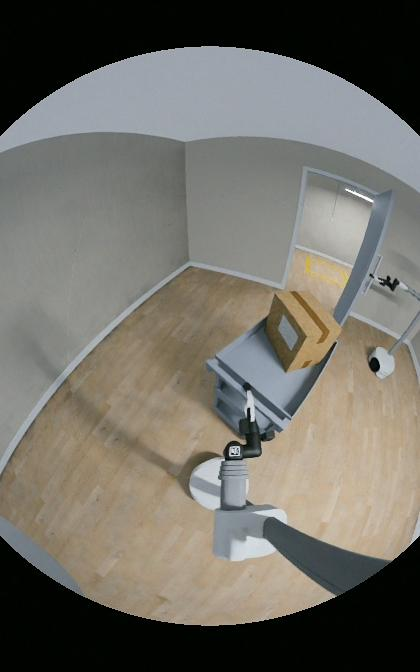

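Request:
move:
  blocking: false
  r1: {"joints":{"gripper_m":0.12}}

Request:
wait:
  seconds: 2

Request:
move:
  blocking: false
  r1: {"base":{"translate_m":-0.35}}

Request:
wait:
  seconds: 2.5

Request:
move:
  blocking: false
  r1: {"base":{"rotate_rad":-0.55},"joints":{"wrist_roll_rad":0,"wrist_yaw_rad":0,"gripper_m":0.141}}

Request:
wait:
  seconds: 2.5

Request:
wait:
  seconds: 1
  cameras: ["r1_head_camera","r1_wrist_camera"]

Scene clock: 1125.83 s.
move: r1 moving
r1.base_odometry: x=-3.240 y=+3.221 heading=+0.072
r1.turned_by_wheels: +0.000
r1.turned_by_imu: +0.000
r1.base_tilt: forward=-1.6 right=+1.2
r1.lidar_m: 0.43 2.10 1.95 1.98 2.57 2.91 2.96 2.98 2.78 2.81 2.03 0.34
r1.base_status: not commanded
r1.joint_positions: lift_m=+0.686 arm_m=+0.000 wrist_yaw_rad=+0.048 wrist_pitch_rad=+0.008 wrist_roll_rad=+1.569 gripper_m=-0.009
r1.joint_status: gripper_m moving
r1.measured_speeds: all 0
r1.motor_effort: lift_m=+25(25) arm_m=+3(3) wheel_0=-1(2) wheel_1=+1(1) wheel_2=-1(1)
r1.servo_current: wrist_yaw_rad=39(59) wrist_pitch_rad=52(65) wrist_roll_rad=39(52) gripper_m=91(91)
r1.contact_limits: translate_m 0.7
r1.hand_pose: x=+0.4632 y=-0.0734 z=+0.8624 quat_wxyz=(+0.708, +0.706, +0.020, +0.014) (m; r1's base frame)
r1.wrist_depth_mm: - 375 384 - - 122 - / - 477 480 - - 131 - / - - - - 154 150 - / - - - - 178 530 - / - - - 108 215 1618 504 / - - - 119 182 1661 1229 / - - 181 - 179 382 1118
r2: as last shown
r2.turned_by_imu: +0.000
r2.base_tilt: forward=-0.7 right=+0.1
r2.lidar_m: 0.79 1.58 2.15 4.56 1.71 1.23 1.18 1.23 1.06 0.99 1.02 0.86
r2.motor_effort: lift_m=+20(20) arm_m=-4(4) wheel_0=+0(1) wheel_1=+0(1) wheel_2=+2(2)
r2.servo_current: wrist_yaw_rad=46(59) wrist_pitch_rad=39(46) wrist_roll_rad=52(52) gripper_m=117(117)
r2.contact_limits: arm_m 0.1
r2.wrist_depth_mm: - - 254 161 227 216 207 / - - 257 162 229 216 - / - - 258 163 230 220 209 / - - 259 167 232 220 212 / - - - 164 233 221 213 / - - 186 166 180 220 213 / - - - - 233 219 215
pictures: none

Scene clock: 1127.60 s.
earlier move: r1 done
r1.base_odometry: x=-3.240 y=+3.221 heading=+0.072
r1.turned_by_wheels: +0.000
r1.turned_by_imu: +0.000
r1.base_tilt: forward=-1.6 right=+1.3
r1.lidar_m: 0.44 2.12 1.95 2.00 2.55 2.89 2.98 3.00 2.78 2.83 1.99 0.32
r1.base_status: not commanded
r1.joint_positions: lift_m=+0.686 arm_m=+0.000 wrist_yaw_rad=+0.049 wrist_pitch_rad=+0.008 wrist_roll_rad=+1.569 gripper_m=+0.120
r1.joint_status: all done
r1.measured_speeds: all 0
r1.motor_effort: lift_m=+25(25) arm_m=+3(3) wheel_0=-1(2) wheel_1=+1(1) wheel_2=-1(1)
r1.servo_current: wrist_yaw_rad=39(72) wrist_pitch_rad=65(65) wrist_roll_rad=52(65) gripper_m=46(104)
r1.contact_limits: translate_m 0.7
r1.hand_pose: x=+0.4632 y=-0.0733 z=+0.8624 quat_wxyz=(+0.708, +0.706, +0.020, +0.014) (m; r1's base frame)
r1.wrist_depth_mm: - 366 370 - - 122 - / - 480 484 - - 132 - / - - - - 155 151 - / - - - - 180 549 - / - - - 110 216 1576 504 / - - - 121 183 1661 1205 / - - 181 - 159 384 1098
r2.base_odometry: x=-2.650 y=-2.387 heading=-0.523
r2.turned_by_wheels: +0.000
r2.turned_by_imu: +0.000
r2.base_tilt: forward=-0.6 right=+0.1
r2.lidar_m: 0.79 1.58 2.14 4.57 1.68 1.25 1.16 1.23 1.03 1.00 1.05 0.85
r2.base_status: not commanded
r2.joint_positions: lift_m=+0.900 arm_m=+0.383 wrist_yaw_rad=+0.003 wrist_pitch_rad=+0.002 wrist_roll_rad=+0.000 gripper_m=-0.034
r2.joint_status: not commanded
r2.measured_speeds: all 0
r2.motor_effort: lift_m=+20(20) arm_m=-4(5) wheel_0=+0(1) wheel_1=+0(1) wheel_2=+2(2)
r2.servo_current: wrist_yaw_rad=46(59) wrist_pitch_rad=39(46) wrist_roll_rad=46(59) gripper_m=117(124)
r2.contact_limits: arm_m 0.1
r2.hand_pose: x=+0.8426 y=-0.0866 z=+1.0776 quat_wxyz=(+1.000, +0.000, +0.001, +0.001) (m; r2's base frame)
r2.wrist_depth_mm: - - 255 161 227 216 207 / - - 256 162 229 217 - / - - 258 163 230 219 211 / - - 259 167 231 219 211 / - - - 165 232 221 213 / - - 186 166 180 222 213 / - - - - 233 219 215
wait: 1.77 of 2 s (r1 has come to rest)
pictures: none

Scene clock: 1128.10 s.
move: r1 moving
r1.base_odometry: x=-3.272 y=+3.219 heading=+0.072
r1.turned_by_wheels: +0.000
r1.turned_by_imu: +0.000
r1.base_tilt: forward=-1.6 right=+1.3
r1.lidar_m: 0.45 2.11 1.96 1.99 2.55 2.86 2.94 2.95 2.76 2.81 2.05 0.32
r1.base_status: translate_m moving
r1.joint_positions: lift_m=+0.687 arm_m=+0.000 wrist_yaw_rad=+0.049 wrist_pitch_rad=+0.005 wrist_roll_rad=+1.569 gripper_m=+0.120
r1.joint_status: not commanded
r1.measured_speeds: translate_m=-0.123 strafe_m=+0.000 rotate_rad=+0.000 lift_m=+0.000 arm_m=+0.000 wrist_yaw_rad=+0.000 wrist_pitch_rad=+0.000 wrist_roll_rad=+0.000
r1.motor_effort: lift_m=+23(25) arm_m=+3(3) wheel_0=-7(7) wheel_1=-6(7) wheel_2=+9(9)
r1.servo_current: wrist_yaw_rad=52(85) wrist_pitch_rad=46(52) wrist_roll_rad=39(52) gripper_m=46(52)
r1.hand_pose: x=+0.4632 y=-0.0731 z=+0.8634 quat_wxyz=(+0.708, +0.706, +0.019, +0.016) (m; r1's base frame)
r1.wrist_depth_mm: - 373 382 - - 141 - / - 525 500 - 159 152 - / - - - - 178 179 - / - - - 113 208 1537 - / - - - 147 247 1708 - / - - - 178 194 214 452 / - - - 144 410 1756 1205
r2: as last shown
r2.base_tilt: forward=-0.7 right=+0.1
r2.lidar_m: 0.77 1.60 2.18 4.56 1.69 1.22 1.16 1.22 1.03 1.00 1.07 0.86
r2.motor_effort: lift_m=+20(20) arm_m=-4(4) wheel_0=+0(1) wheel_1=+0(1) wheel_2=+2(2)
r2.servo_current: wrist_yaw_rad=52(59) wrist_pitch_rad=39(39) wrist_roll_rad=52(52) gripper_m=111(124)
r2.contact_limits: arm_m 0.1
r2.wrist_depth_mm: - - 256 161 226 215 208 / - - 256 162 229 216 - / - - 258 163 230 219 211 / - - 259 167 232 220 211 / - - - 164 232 221 213 / - - 186 166 180 221 213 / - - - - 235 220 214
pictures: none

Scene clock: 1130.27 s.
earlier move: r1 done
r1.base_odometry: x=-3.589 y=+3.196 heading=+0.072
r1.turned_by_wheels: +0.000
r1.turned_by_imu: +0.000
r1.base_tilt: forward=-1.6 right=+1.3
r1.lidar_m: 0.66 2.30 2.10 2.12 2.76 2.58 2.63 2.83 2.61 2.67 2.33 0.61
r1.base_status: done
r1.joint_positions: lift_m=+0.687 arm_m=+0.000 wrist_yaw_rad=+0.049 wrist_pitch_rad=+0.005 wrist_roll_rad=+1.569 gripper_m=+0.120
r1.joint_status: not commanded
r1.measured_speeds: all 0
r1.motor_effort: lift_m=+23(25) arm_m=+3(3) wheel_0=-2(8) wheel_1=-2(8) wheel_2=+0(10)
r1.servo_current: wrist_yaw_rad=46(85) wrist_pitch_rad=52(52) wrist_roll_rad=52(65) gripper_m=46(52)
r1.hand_pose: x=+0.4632 y=-0.0731 z=+0.8634 quat_wxyz=(+0.708, +0.706, +0.019, +0.016) (m; r1's base frame)
r1.wrist_depth_mm: - - 676 676 - - - / - - 661 654 415 415 424 / - - - 788 - - - / - - - - - - 559 / - - - - - 699 1182 / - - - - - 214 1255 / - - - 145 - 1983 1255
r2.base_odometry: x=-2.650 y=-2.387 heading=-0.523
r2.turned_by_wheels: +0.000
r2.turned_by_imu: +0.000
r2.base_tilt: forward=-0.6 right=+0.0
r2.lidar_m: 0.77 1.58 2.13 4.56 1.68 1.24 1.16 1.21 1.01 0.99 1.07 0.86
r2.base_status: not commanded
r2.joint_positions: lift_m=+0.900 arm_m=+0.383 wrist_yaw_rad=+0.003 wrist_pitch_rad=+0.002 wrist_roll_rad=+0.000 gripper_m=-0.034
r2.joint_status: not commanded
r2.measured_speeds: all 0
r2.motor_effort: lift_m=+20(20) arm_m=-4(4) wheel_0=+0(1) wheel_1=+0(1) wheel_2=+2(2)
r2.servo_current: wrist_yaw_rad=52(65) wrist_pitch_rad=39(46) wrist_roll_rad=39(65) gripper_m=117(124)
r2.contact_limits: arm_m 0.1
r2.hand_pose: x=+0.8426 y=-0.0866 z=+1.0776 quat_wxyz=(+1.000, +0.000, +0.001, +0.001) (m; r2's base frame)
r2.wrist_depth_mm: - - 254 161 227 215 208 / - - 256 162 229 216 - / - - 258 163 231 218 210 / - - 258 167 232 220 212 / - - - 165 234 221 213 / - - 186 166 180 221 213 / - - - - 234 219 215
wait: 2.17 of 2.5 s (r1 has come to rest)
pictures: none

Scene clock: 1130.77 s.
move: r1 moving
r1.base_odometry: x=-3.590 y=+3.196 heading=-0.180
r1.turned_by_wheels: -0.252
r1.turned_by_imu: -0.253
r1.base_tilt: forward=-1.6 right=+1.2
r1.lidar_m: 0.59 0.81 2.11 2.09 2.32 2.59 2.55 2.92 2.65 2.62 2.44 1.00
r1.base_status: rotate_rad moving
r1.joint_positions: lift_m=+0.687 arm_m=+0.000 wrist_yaw_rad=+0.003 wrist_pitch_rad=+0.005 wrist_roll_rad=+0.990 gripper_m=+0.132
r1.joint_status: wrist_yaw_rad moving; wrist_roll_rad moving; gripper_m moving
r1.measured_speeds: translate_m=-0.001 strafe_m=+0.001 rotate_rad=-0.974 lift_m=+0.000 arm_m=+0.000 wrist_yaw_rad=+0.000 wrist_pitch_rad=+0.000 wrist_roll_rad=-1.817
r1.motor_effort: lift_m=+23(23) arm_m=+2(3) wheel_0=+8(8) wheel_1=+7(7) wheel_2=+7(8)
r1.servo_current: wrist_yaw_rad=33(78) wrist_pitch_rad=52(52) wrist_roll_rad=91(104) gripper_m=65(78)
r1.hand_pose: x=+0.4595 y=-0.0866 z=+0.8634 quat_wxyz=(+0.880, +0.475, +0.003, +0.000) (m; r1's base frame)
r1.wrist_depth_mm: - - - - - - - / - - - - - - 1756 / - - 750 759 - - 1576 / - - 854 732 - - 1281 / - - - 455 462 - - / - 210 - 459 466 200 - / - - - 147 - - -
r2: as last shown
r2.base_tilt: forward=-0.7 right=+0.1
r2.lidar_m: 0.78 1.58 2.16 4.57 1.71 1.24 1.18 1.24 1.06 1.00 1.05 0.86
r2.motor_effort: lift_m=+20(20) arm_m=-4(4) wheel_0=-1(1) wheel_1=+0(1) wheel_2=+2(2)
r2.servo_current: wrist_yaw_rad=39(59) wrist_pitch_rad=39(39) wrist_roll_rad=46(46) gripper_m=111(117)
r2.contact_limits: arm_m 0.1
r2.wrist_depth_mm: - - 255 161 226 216 208 / - - 256 162 229 216 - / - - 258 163 230 218 210 / - - 260 167 231 219 211 / - - - 164 234 220 213 / - - 187 166 181 221 213 / - - - - 234 219 214
pictures: none

Scene clock: 1131.80 s.
earlier move: r1 done
r1.base_odometry: x=-3.590 y=+3.196 heading=-0.478
r1.turned_by_wheels: -0.298
r1.turned_by_imu: -0.300
r1.base_tilt: forward=-1.6 right=+1.3
r1.lidar_m: 0.63 0.64 2.30 2.10 2.08 2.72 2.62 2.66 2.86 2.62 2.66 2.30
r1.base_status: done
r1.joint_positions: lift_m=+0.687 arm_m=+0.000 wrist_yaw_rad=+0.002 wrist_pitch_rad=+0.005 wrist_roll_rad=+0.002 gripper_m=+0.141
r1.joint_status: all done
r1.measured_speeds: all 0
r1.motor_effort: lift_m=+23(23) arm_m=+1(3) wheel_0=+3(8) wheel_1=+2(9) wheel_2=+0(8)
r1.servo_current: wrist_yaw_rad=52(78) wrist_pitch_rad=46(52) wrist_roll_rad=39(104) gripper_m=46(78)
r1.hand_pose: x=+0.4595 y=-0.0867 z=+0.8634 quat_wxyz=(+1.000, +0.001, +0.002, +0.001) (m; r1's base frame)
r1.wrist_depth_mm: - - - - - - - / - - - - - - - / - 732 831 - - - - / - 732 831 - - - - / - 707 - - - - - / - 208 - - - 196 - / - 177 - 143 - 1863 1921
r2.base_odometry: x=-2.650 y=-2.387 heading=-0.523
r2.turned_by_wheels: +0.000
r2.turned_by_imu: +0.000
r2.base_tilt: forward=-0.6 right=+0.1
r2.lidar_m: 0.78 1.57 2.12 4.58 1.68 1.24 1.16 1.25 1.06 1.01 1.03 0.82
r2.base_status: not commanded
r2.joint_positions: lift_m=+0.900 arm_m=+0.383 wrist_yaw_rad=+0.003 wrist_pitch_rad=+0.002 wrist_roll_rad=+0.000 gripper_m=-0.034
r2.joint_status: not commanded
r2.measured_speeds: all 0
r2.motor_effort: lift_m=+20(20) arm_m=-4(4) wheel_0=+0(1) wheel_1=+0(1) wheel_2=+2(2)
r2.servo_current: wrist_yaw_rad=46(59) wrist_pitch_rad=39(46) wrist_roll_rad=39(59) gripper_m=104(117)
r2.contact_limits: arm_m 0.1
r2.hand_pose: x=+0.8426 y=-0.0866 z=+1.0776 quat_wxyz=(+1.000, +0.000, +0.001, +0.001) (m; r2's base frame)
r2.wrist_depth_mm: - - 254 161 226 216 208 / - - 257 162 229 217 - / - - 258 163 230 219 210 / - - 259 167 232 219 211 / - - - 164 234 221 213 / - - 187 166 180 222 214 / - - - - 233 220 215
wait: 1.03 of 2.5 s (r1 has come to rest)
pictures: none

Scene clock: 1132.80 s.
r1.base_odometry: x=-3.590 y=+3.196 heading=-0.478
r1.turned_by_wheels: +0.000
r1.turned_by_imu: +0.000
r1.base_tilt: forward=-1.6 right=+1.3
r1.lidar_m: 0.62 0.63 2.30 2.09 2.11 2.71 2.61 2.65 2.86 2.62 2.63 2.30
r1.base_status: done
r1.joint_positions: lift_m=+0.687 arm_m=+0.000 wrist_yaw_rad=+0.002 wrist_pitch_rad=+0.005 wrist_roll_rad=+0.002 gripper_m=+0.141
r1.joint_status: all done
r1.measured_speeds: all 0
r1.motor_effort: lift_m=+23(23) arm_m=+0(3) wheel_0=+3(8) wheel_1=+3(9) wheel_2=+0(8)
r1.servo_current: wrist_yaw_rad=33(78) wrist_pitch_rad=46(52) wrist_roll_rad=46(104) gripper_m=46(78)
r1.hand_pose: x=+0.4595 y=-0.0867 z=+0.8634 quat_wxyz=(+1.000, +0.001, +0.002, +0.001) (m; r1's base frame)
r1.wrist_depth_mm: - - - - - - - / - - - - - - - / - 715 842 - - - - / - 741 809 - - - - / - 699 - - - - - / - 208 - - - 196 - / - 177 - 143 - 1756 1983
r2.base_odometry: x=-2.650 y=-2.387 heading=-0.523
r2.turned_by_wheels: +0.000
r2.turned_by_imu: +0.000
r2.base_tilt: forward=-0.6 right=+0.1
r2.lidar_m: 0.78 1.59 2.16 4.54 1.69 1.22 1.17 1.26 1.06 1.00 1.06 0.85
r2.base_status: not commanded
r2.joint_positions: lift_m=+0.900 arm_m=+0.383 wrist_yaw_rad=+0.003 wrist_pitch_rad=+0.002 wrist_roll_rad=+0.000 gripper_m=-0.034
r2.joint_status: not commanded
r2.measured_speeds: all 0
r2.motor_effort: lift_m=+20(20) arm_m=-4(4) wheel_0=+0(1) wheel_1=+0(1) wheel_2=+2(2)
r2.servo_current: wrist_yaw_rad=46(59) wrist_pitch_rad=39(46) wrist_roll_rad=52(59) gripper_m=117(117)
r2.contact_limits: arm_m 0.1
r2.hand_pose: x=+0.8426 y=-0.0866 z=+1.0776 quat_wxyz=(+1.000, +0.000, +0.001, +0.001) (m; r2's base frame)
r2.wrist_depth_mm: - - 254 161 226 216 208 / - - 257 162 229 217 - / - - 258 163 230 218 210 / - - 259 167 232 219 212 / - - - 165 234 220 213 / - - 186 166 180 221 213 / - - - - 235 220 214
wait: 1.00 s; at rest by 0.27 s
pictures: r1_head_camera, r1_wrist_camera
Images, in order (width x height): r1_head_camera 420x560, r1_wrist_camera 616x392.

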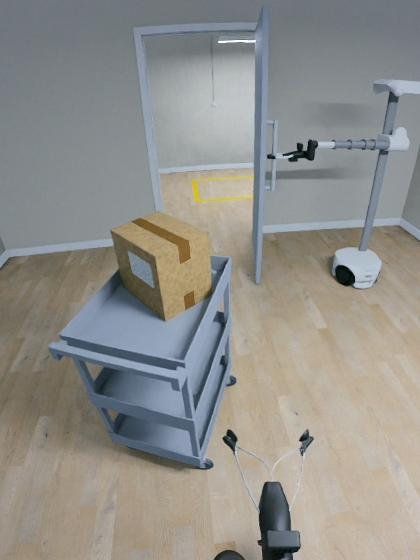

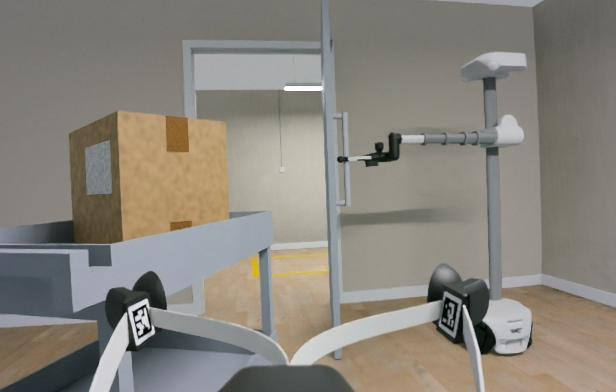

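Request:
move:
  blocking: false
  r1: {"base":{"rotate_rad":-0.26}}

Request:
wait:
  seconds: 1.5

Request:
move:
  blocking: false
  r1: {"base":{"strafe_m":0.565,"translate_m":-0.02}}

Request:
wait:
  seconds: 3.5

Request:
wait:
  seconds: 0.5
  cameras: ["r1_head_camera","r1_wrist_camera"]

Scene clock: 1149.27 s.
move: r1 moving
r1.base_odometry: x=-3.590 y=+3.196 heading=-0.690
r1.turned_by_wheels: -0.212
r1.turned_by_imu: -0.213
r1.base_tilt: forward=-1.6 right=+1.3
r1.lidar_m: 0.98 0.63 0.86 2.13 2.09 2.32 2.62 2.60 2.93 2.63 2.61 2.41
r1.base_status: rotate_rad moving
r1.joint_positions: lift_m=+0.687 arm_m=+0.000 wrist_yaw_rad=+0.002 wrist_pitch_rad=+0.005 wrist_roll_rad=+0.002 gripper_m=+0.141
r1.joint_status: not commanded
r1.measured_speeds: translate_m=+0.000 strafe_m=+0.000 rotate_rad=-0.461 lift_m=+0.000 arm_m=+0.000 wrist_yaw_rad=+0.000 wrist_pitch_rad=+0.000 wrist_roll_rad=+0.000
r1.motor_effort: lift_m=+23(23) arm_m=-4(4) wheel_0=+4(7) wheel_1=+2(8) wheel_2=+1(7)
r1.servo_current: wrist_yaw_rad=33(59) wrist_pitch_rad=39(52) wrist_roll_rad=33(72) gripper_m=39(46)
r1.hand_pose: x=+0.4595 y=-0.0867 z=+0.8634 quat_wxyz=(+1.000, +0.001, +0.002, +0.001) (m; r1's base frame)
r1.wrist_depth_mm: - - - - - - - / - - - - - - - / 691 809 - - - - - / 691 788 - - - - - / 668 732 - - - - - / 559 209 - - - 196 - / 1008 - 1921 144 - 1808 1983
r2: as last shown
r2.base_tilt: forward=-0.7 right=+0.1
r2.lidar_m: 0.79 1.58 2.14 4.55 1.70 1.23 1.16 1.21 1.03 1.00 1.04 0.87
r2.motor_effort: lift_m=+20(20) arm_m=-4(4) wheel_0=+0(1) wheel_1=-1(1) wheel_2=+2(2)
r2.servo_current: wrist_yaw_rad=46(59) wrist_pitch_rad=39(39) wrist_roll_rad=46(52) gripper_m=111(117)
r2.contact_limits: arm_m 0.1
r2.wrist_depth_mm: - - 255 161 227 216 208 / - - 256 161 229 217 - / - - 257 163 229 219 210 / - - 259 167 232 220 211 / - - - 164 233 221 213 / - - 186 166 181 222 214 / - - - - 235 219 215
pictures: none

Scene clock: 1149.80 s.
earlier move: r1 done
r1.base_odometry: x=-3.590 y=+3.196 heading=-0.737
r1.turned_by_wheels: -0.047
r1.turned_by_imu: -0.048
r1.base_tilt: forward=-1.6 right=+1.3
r1.lidar_m: 1.11 0.59 0.80 2.13 2.10 2.28 2.63 2.60 2.88 2.65 2.60 2.47
r1.base_status: done
r1.joint_positions: lift_m=+0.687 arm_m=+0.000 wrist_yaw_rad=+0.002 wrist_pitch_rad=+0.005 wrist_roll_rad=+0.002 gripper_m=+0.141
r1.joint_status: not commanded
r1.measured_speeds: all 0
r1.motor_effort: lift_m=+23(23) arm_m=-3(4) wheel_0=+2(7) wheel_1=+0(8) wheel_2=+2(7)
r1.servo_current: wrist_yaw_rad=46(72) wrist_pitch_rad=46(52) wrist_roll_rad=52(72) gripper_m=39(46)
r1.hand_pose: x=+0.4595 y=-0.0868 z=+0.8634 quat_wxyz=(+1.000, +0.001, +0.002, +0.001) (m; r1's base frame)
r1.wrist_depth_mm: - - - - - - - / - - - - - - - / 741 - - - - - - / 723 - - - - - - / 683 - - - - - - / - 210 - - - 195 - / - 960 - 143 - 1863 1921
r2.base_odometry: x=-2.650 y=-2.387 heading=-0.523
r2.turned_by_wheels: +0.000
r2.turned_by_imu: +0.000
r2.base_tilt: forward=-0.6 right=+0.0
r2.lidar_m: 0.79 1.57 2.16 4.57 1.68 1.24 1.15 1.25 1.04 1.00 1.06 0.84
r2.base_status: not commanded
r2.joint_positions: lift_m=+0.900 arm_m=+0.383 wrist_yaw_rad=+0.003 wrist_pitch_rad=+0.002 wrist_roll_rad=+0.000 gripper_m=-0.034
r2.joint_status: not commanded
r2.measured_speeds: all 0
r2.motor_effort: lift_m=+20(20) arm_m=-4(4) wheel_0=+0(1) wheel_1=+0(1) wheel_2=+2(2)
r2.servo_current: wrist_yaw_rad=39(59) wrist_pitch_rad=46(46) wrist_roll_rad=46(52) gripper_m=111(124)
r2.contact_limits: arm_m 0.1
r2.hand_pose: x=+0.8426 y=-0.0866 z=+1.0776 quat_wxyz=(+1.000, +0.000, +0.001, +0.001) (m; r2's base frame)
r2.wrist_depth_mm: - - 254 160 227 216 208 / - - 257 162 229 218 - / - - 259 163 230 219 210 / - - 259 167 233 220 211 / - - - 164 233 220 213 / - - 186 166 181 222 213 / - - - - 234 220 214
wait: 0.53 of 1.5 s (r1 has come to rest)
pictures: none

Scene clock: 1150.30 s.
move: r1 moving
r1.base_odometry: x=-3.567 y=+3.223 heading=-0.737
r1.turned_by_wheels: +0.000
r1.turned_by_imu: +0.000
r1.base_tilt: forward=-1.6 right=+1.3
r1.lidar_m: 1.01 0.61 0.80 2.10 2.07 2.25 2.64 2.62 2.85 2.67 2.61 2.45
r1.base_status: translate_m moving; strafe_m moving
r1.joint_positions: lift_m=+0.687 arm_m=+0.000 wrist_yaw_rad=+0.002 wrist_pitch_rad=+0.005 wrist_roll_rad=+0.002 gripper_m=+0.141
r1.joint_status: not commanded
r1.measured_speeds: translate_m=-0.004 strafe_m=+0.138 rotate_rad=-0.006 lift_m=+0.000 arm_m=+0.000 wrist_yaw_rad=+0.000 wrist_pitch_rad=+0.000 wrist_roll_rad=+0.000
r1.motor_effort: lift_m=+23(23) arm_m=-4(4) wheel_0=-9(10) wheel_1=+9(9) wheel_2=+4(4)
r1.servo_current: wrist_yaw_rad=39(59) wrist_pitch_rad=52(52) wrist_roll_rad=46(52) gripper_m=39(46)
r1.hand_pose: x=+0.4595 y=-0.0868 z=+0.8634 quat_wxyz=(+1.000, +0.001, +0.002, +0.001) (m; r1's base frame)
r1.wrist_depth_mm: - - - - - - - / - - - - - - - / 707 - - - - - - / 707 - - - - - - / 661 - - - - - - / - 209 - - - 196 - / - 854 - 143 - 1863 1863
r2: as last shown
r2.base_tilt: forward=-0.6 right=+0.1
r2.lidar_m: 0.77 1.57 2.12 4.57 1.69 1.21 1.17 1.20 1.01 1.00 1.05 0.88
r2.motor_effort: lift_m=+20(20) arm_m=-4(4) wheel_0=+0(0) wheel_1=+0(1) wheel_2=+2(2)
r2.servo_current: wrist_yaw_rad=52(52) wrist_pitch_rad=39(46) wrist_roll_rad=46(52) gripper_m=111(117)
r2.contact_limits: arm_m 0.1
r2.wrist_depth_mm: - - 254 161 227 216 208 / - - 256 163 229 217 - / - - 258 163 230 220 210 / - - 259 167 232 219 211 / - - - 165 234 221 212 / - - 186 165 180 222 214 / - - - - 234 220 215
pictures: none

Scene clock: 1153.03 s.
earlier move: r1 done
r1.base_odometry: x=-3.225 y=+3.628 heading=-0.737
r1.turned_by_wheels: +0.000
r1.turned_by_imu: +0.003
r1.base_tilt: forward=-1.6 right=+1.3
r1.lidar_m: 0.55 0.59 1.97 1.60 1.58 1.68 2.69 2.80 3.07 3.19 3.14 0.61
r1.base_status: done
r1.joint_positions: lift_m=+0.687 arm_m=+0.000 wrist_yaw_rad=+0.002 wrist_pitch_rad=+0.005 wrist_roll_rad=+0.002 gripper_m=+0.141
r1.joint_status: not commanded
r1.measured_speeds: all 0
r1.motor_effort: lift_m=+23(23) arm_m=-3(4) wheel_0=-2(12) wheel_1=+2(11) wheel_2=+2(5)
r1.servo_current: wrist_yaw_rad=52(65) wrist_pitch_rad=39(52) wrist_roll_rad=46(72) gripper_m=46(52)
r1.hand_pose: x=+0.4595 y=-0.0868 z=+0.8634 quat_wxyz=(+1.000, +0.001, +0.002, +0.001) (m; r1's base frame)
r1.wrist_depth_mm: - - - - - - - / - - - - - - - / - - 723 661 - - - / - - 741 661 - - - / - 634 741 668 - - - / 379 198 179 413 191 196 - / - 1863 991 136 1983 424 1983
r2.base_odometry: x=-2.650 y=-2.387 heading=-0.523
r2.turned_by_wheels: +0.000
r2.turned_by_imu: +0.000
r2.base_tilt: forward=-0.6 right=+0.1
r2.lidar_m: 0.78 1.58 2.16 4.58 1.67 1.22 1.18 1.22 1.05 0.99 1.04 0.86
r2.base_status: not commanded
r2.joint_positions: lift_m=+0.900 arm_m=+0.383 wrist_yaw_rad=+0.003 wrist_pitch_rad=+0.002 wrist_roll_rad=+0.000 gripper_m=-0.034
r2.joint_status: not commanded
r2.measured_speeds: all 0
r2.motor_effort: lift_m=+20(20) arm_m=-4(4) wheel_0=+0(1) wheel_1=+0(1) wheel_2=+2(2)
r2.servo_current: wrist_yaw_rad=39(59) wrist_pitch_rad=39(46) wrist_roll_rad=39(59) gripper_m=104(117)
r2.contact_limits: arm_m 0.1
r2.hand_pose: x=+0.8426 y=-0.0866 z=+1.0776 quat_wxyz=(+1.000, +0.000, +0.001, +0.001) (m; r2's base frame)
r2.wrist_depth_mm: - - 255 161 227 216 207 / - - 257 162 229 216 - / - - 258 163 230 219 211 / - - 259 167 233 219 211 / - - - 164 234 220 213 / - - 187 166 180 221 213 / - - - - 234 219 215
wait: 2.73 of 3.5 s (r1 has come to rest)
pictures: none

Scene clock: 1153.53 s.
r1.base_odometry: x=-3.225 y=+3.628 heading=-0.737
r1.turned_by_wheels: +0.000
r1.turned_by_imu: +0.000
r1.base_tilt: forward=-1.6 right=+1.3
r1.lidar_m: 0.55 0.61 1.99 1.60 1.56 1.71 2.75 2.81 3.07 3.20 3.12 0.58
r1.base_status: done
r1.joint_positions: lift_m=+0.687 arm_m=+0.000 wrist_yaw_rad=+0.002 wrist_pitch_rad=+0.005 wrist_roll_rad=+0.002 gripper_m=+0.141
r1.joint_status: not commanded
r1.measured_speeds: all 0
r1.motor_effort: lift_m=+23(23) arm_m=-4(4) wheel_0=-2(12) wheel_1=+2(11) wheel_2=+2(5)
r1.servo_current: wrist_yaw_rad=33(65) wrist_pitch_rad=46(52) wrist_roll_rad=46(72) gripper_m=52(52)
r1.hand_pose: x=+0.4595 y=-0.0868 z=+0.8634 quat_wxyz=(+1.000, +0.001, +0.002, +0.001) (m; r1's base frame)
r1.wrist_depth_mm: - - - - - - - / - - - - - - - / - - 732 661 - - - / - - 732 661 - - - / - 621 723 661 - - - / 382 196 178 413 191 196 - / - 1921 976 136 1983 430 1921
r2.base_odometry: x=-2.650 y=-2.387 heading=-0.523
r2.turned_by_wheels: +0.000
r2.turned_by_imu: +0.000
r2.base_tilt: forward=-0.7 right=+0.1
r2.lidar_m: 0.77 1.57 2.15 4.54 1.68 1.20 1.16 1.24 1.04 1.00 1.03 0.86
r2.base_status: not commanded
r2.joint_positions: lift_m=+0.900 arm_m=+0.383 wrist_yaw_rad=+0.003 wrist_pitch_rad=+0.002 wrist_roll_rad=+0.000 gripper_m=-0.034
r2.joint_status: not commanded
r2.measured_speeds: all 0
r2.motor_effort: lift_m=+20(20) arm_m=-4(4) wheel_0=+0(1) wheel_1=+0(1) wheel_2=+2(2)
r2.servo_current: wrist_yaw_rad=46(59) wrist_pitch_rad=39(46) wrist_roll_rad=52(59) gripper_m=111(117)
r2.contact_limits: arm_m 0.1
r2.hand_pose: x=+0.8426 y=-0.0866 z=+1.0776 quat_wxyz=(+1.000, +0.000, +0.001, +0.001) (m; r2's base frame)
r2.wrist_depth_mm: - - 254 161 227 216 207 / - - 256 163 229 217 - / - - 257 163 230 219 210 / - - 259 167 232 219 211 / - - - 164 234 221 213 / - - 186 165 180 221 213 / - - - - 235 220 216
wait: 0.50 s; at rest by 0.27 s
pictures: r1_head_camera, r1_wrist_camera
Images, in order (width x height): r1_head_camera 420x560, r1_wrist_camera 616x392.

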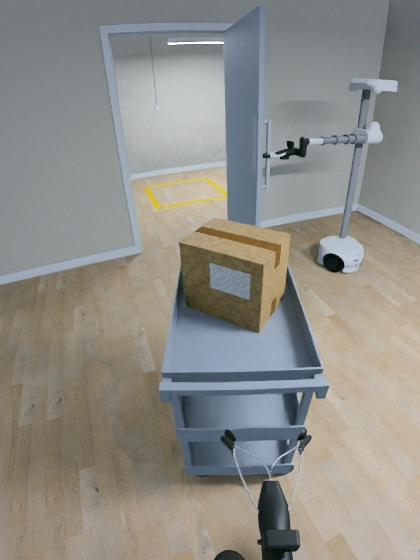

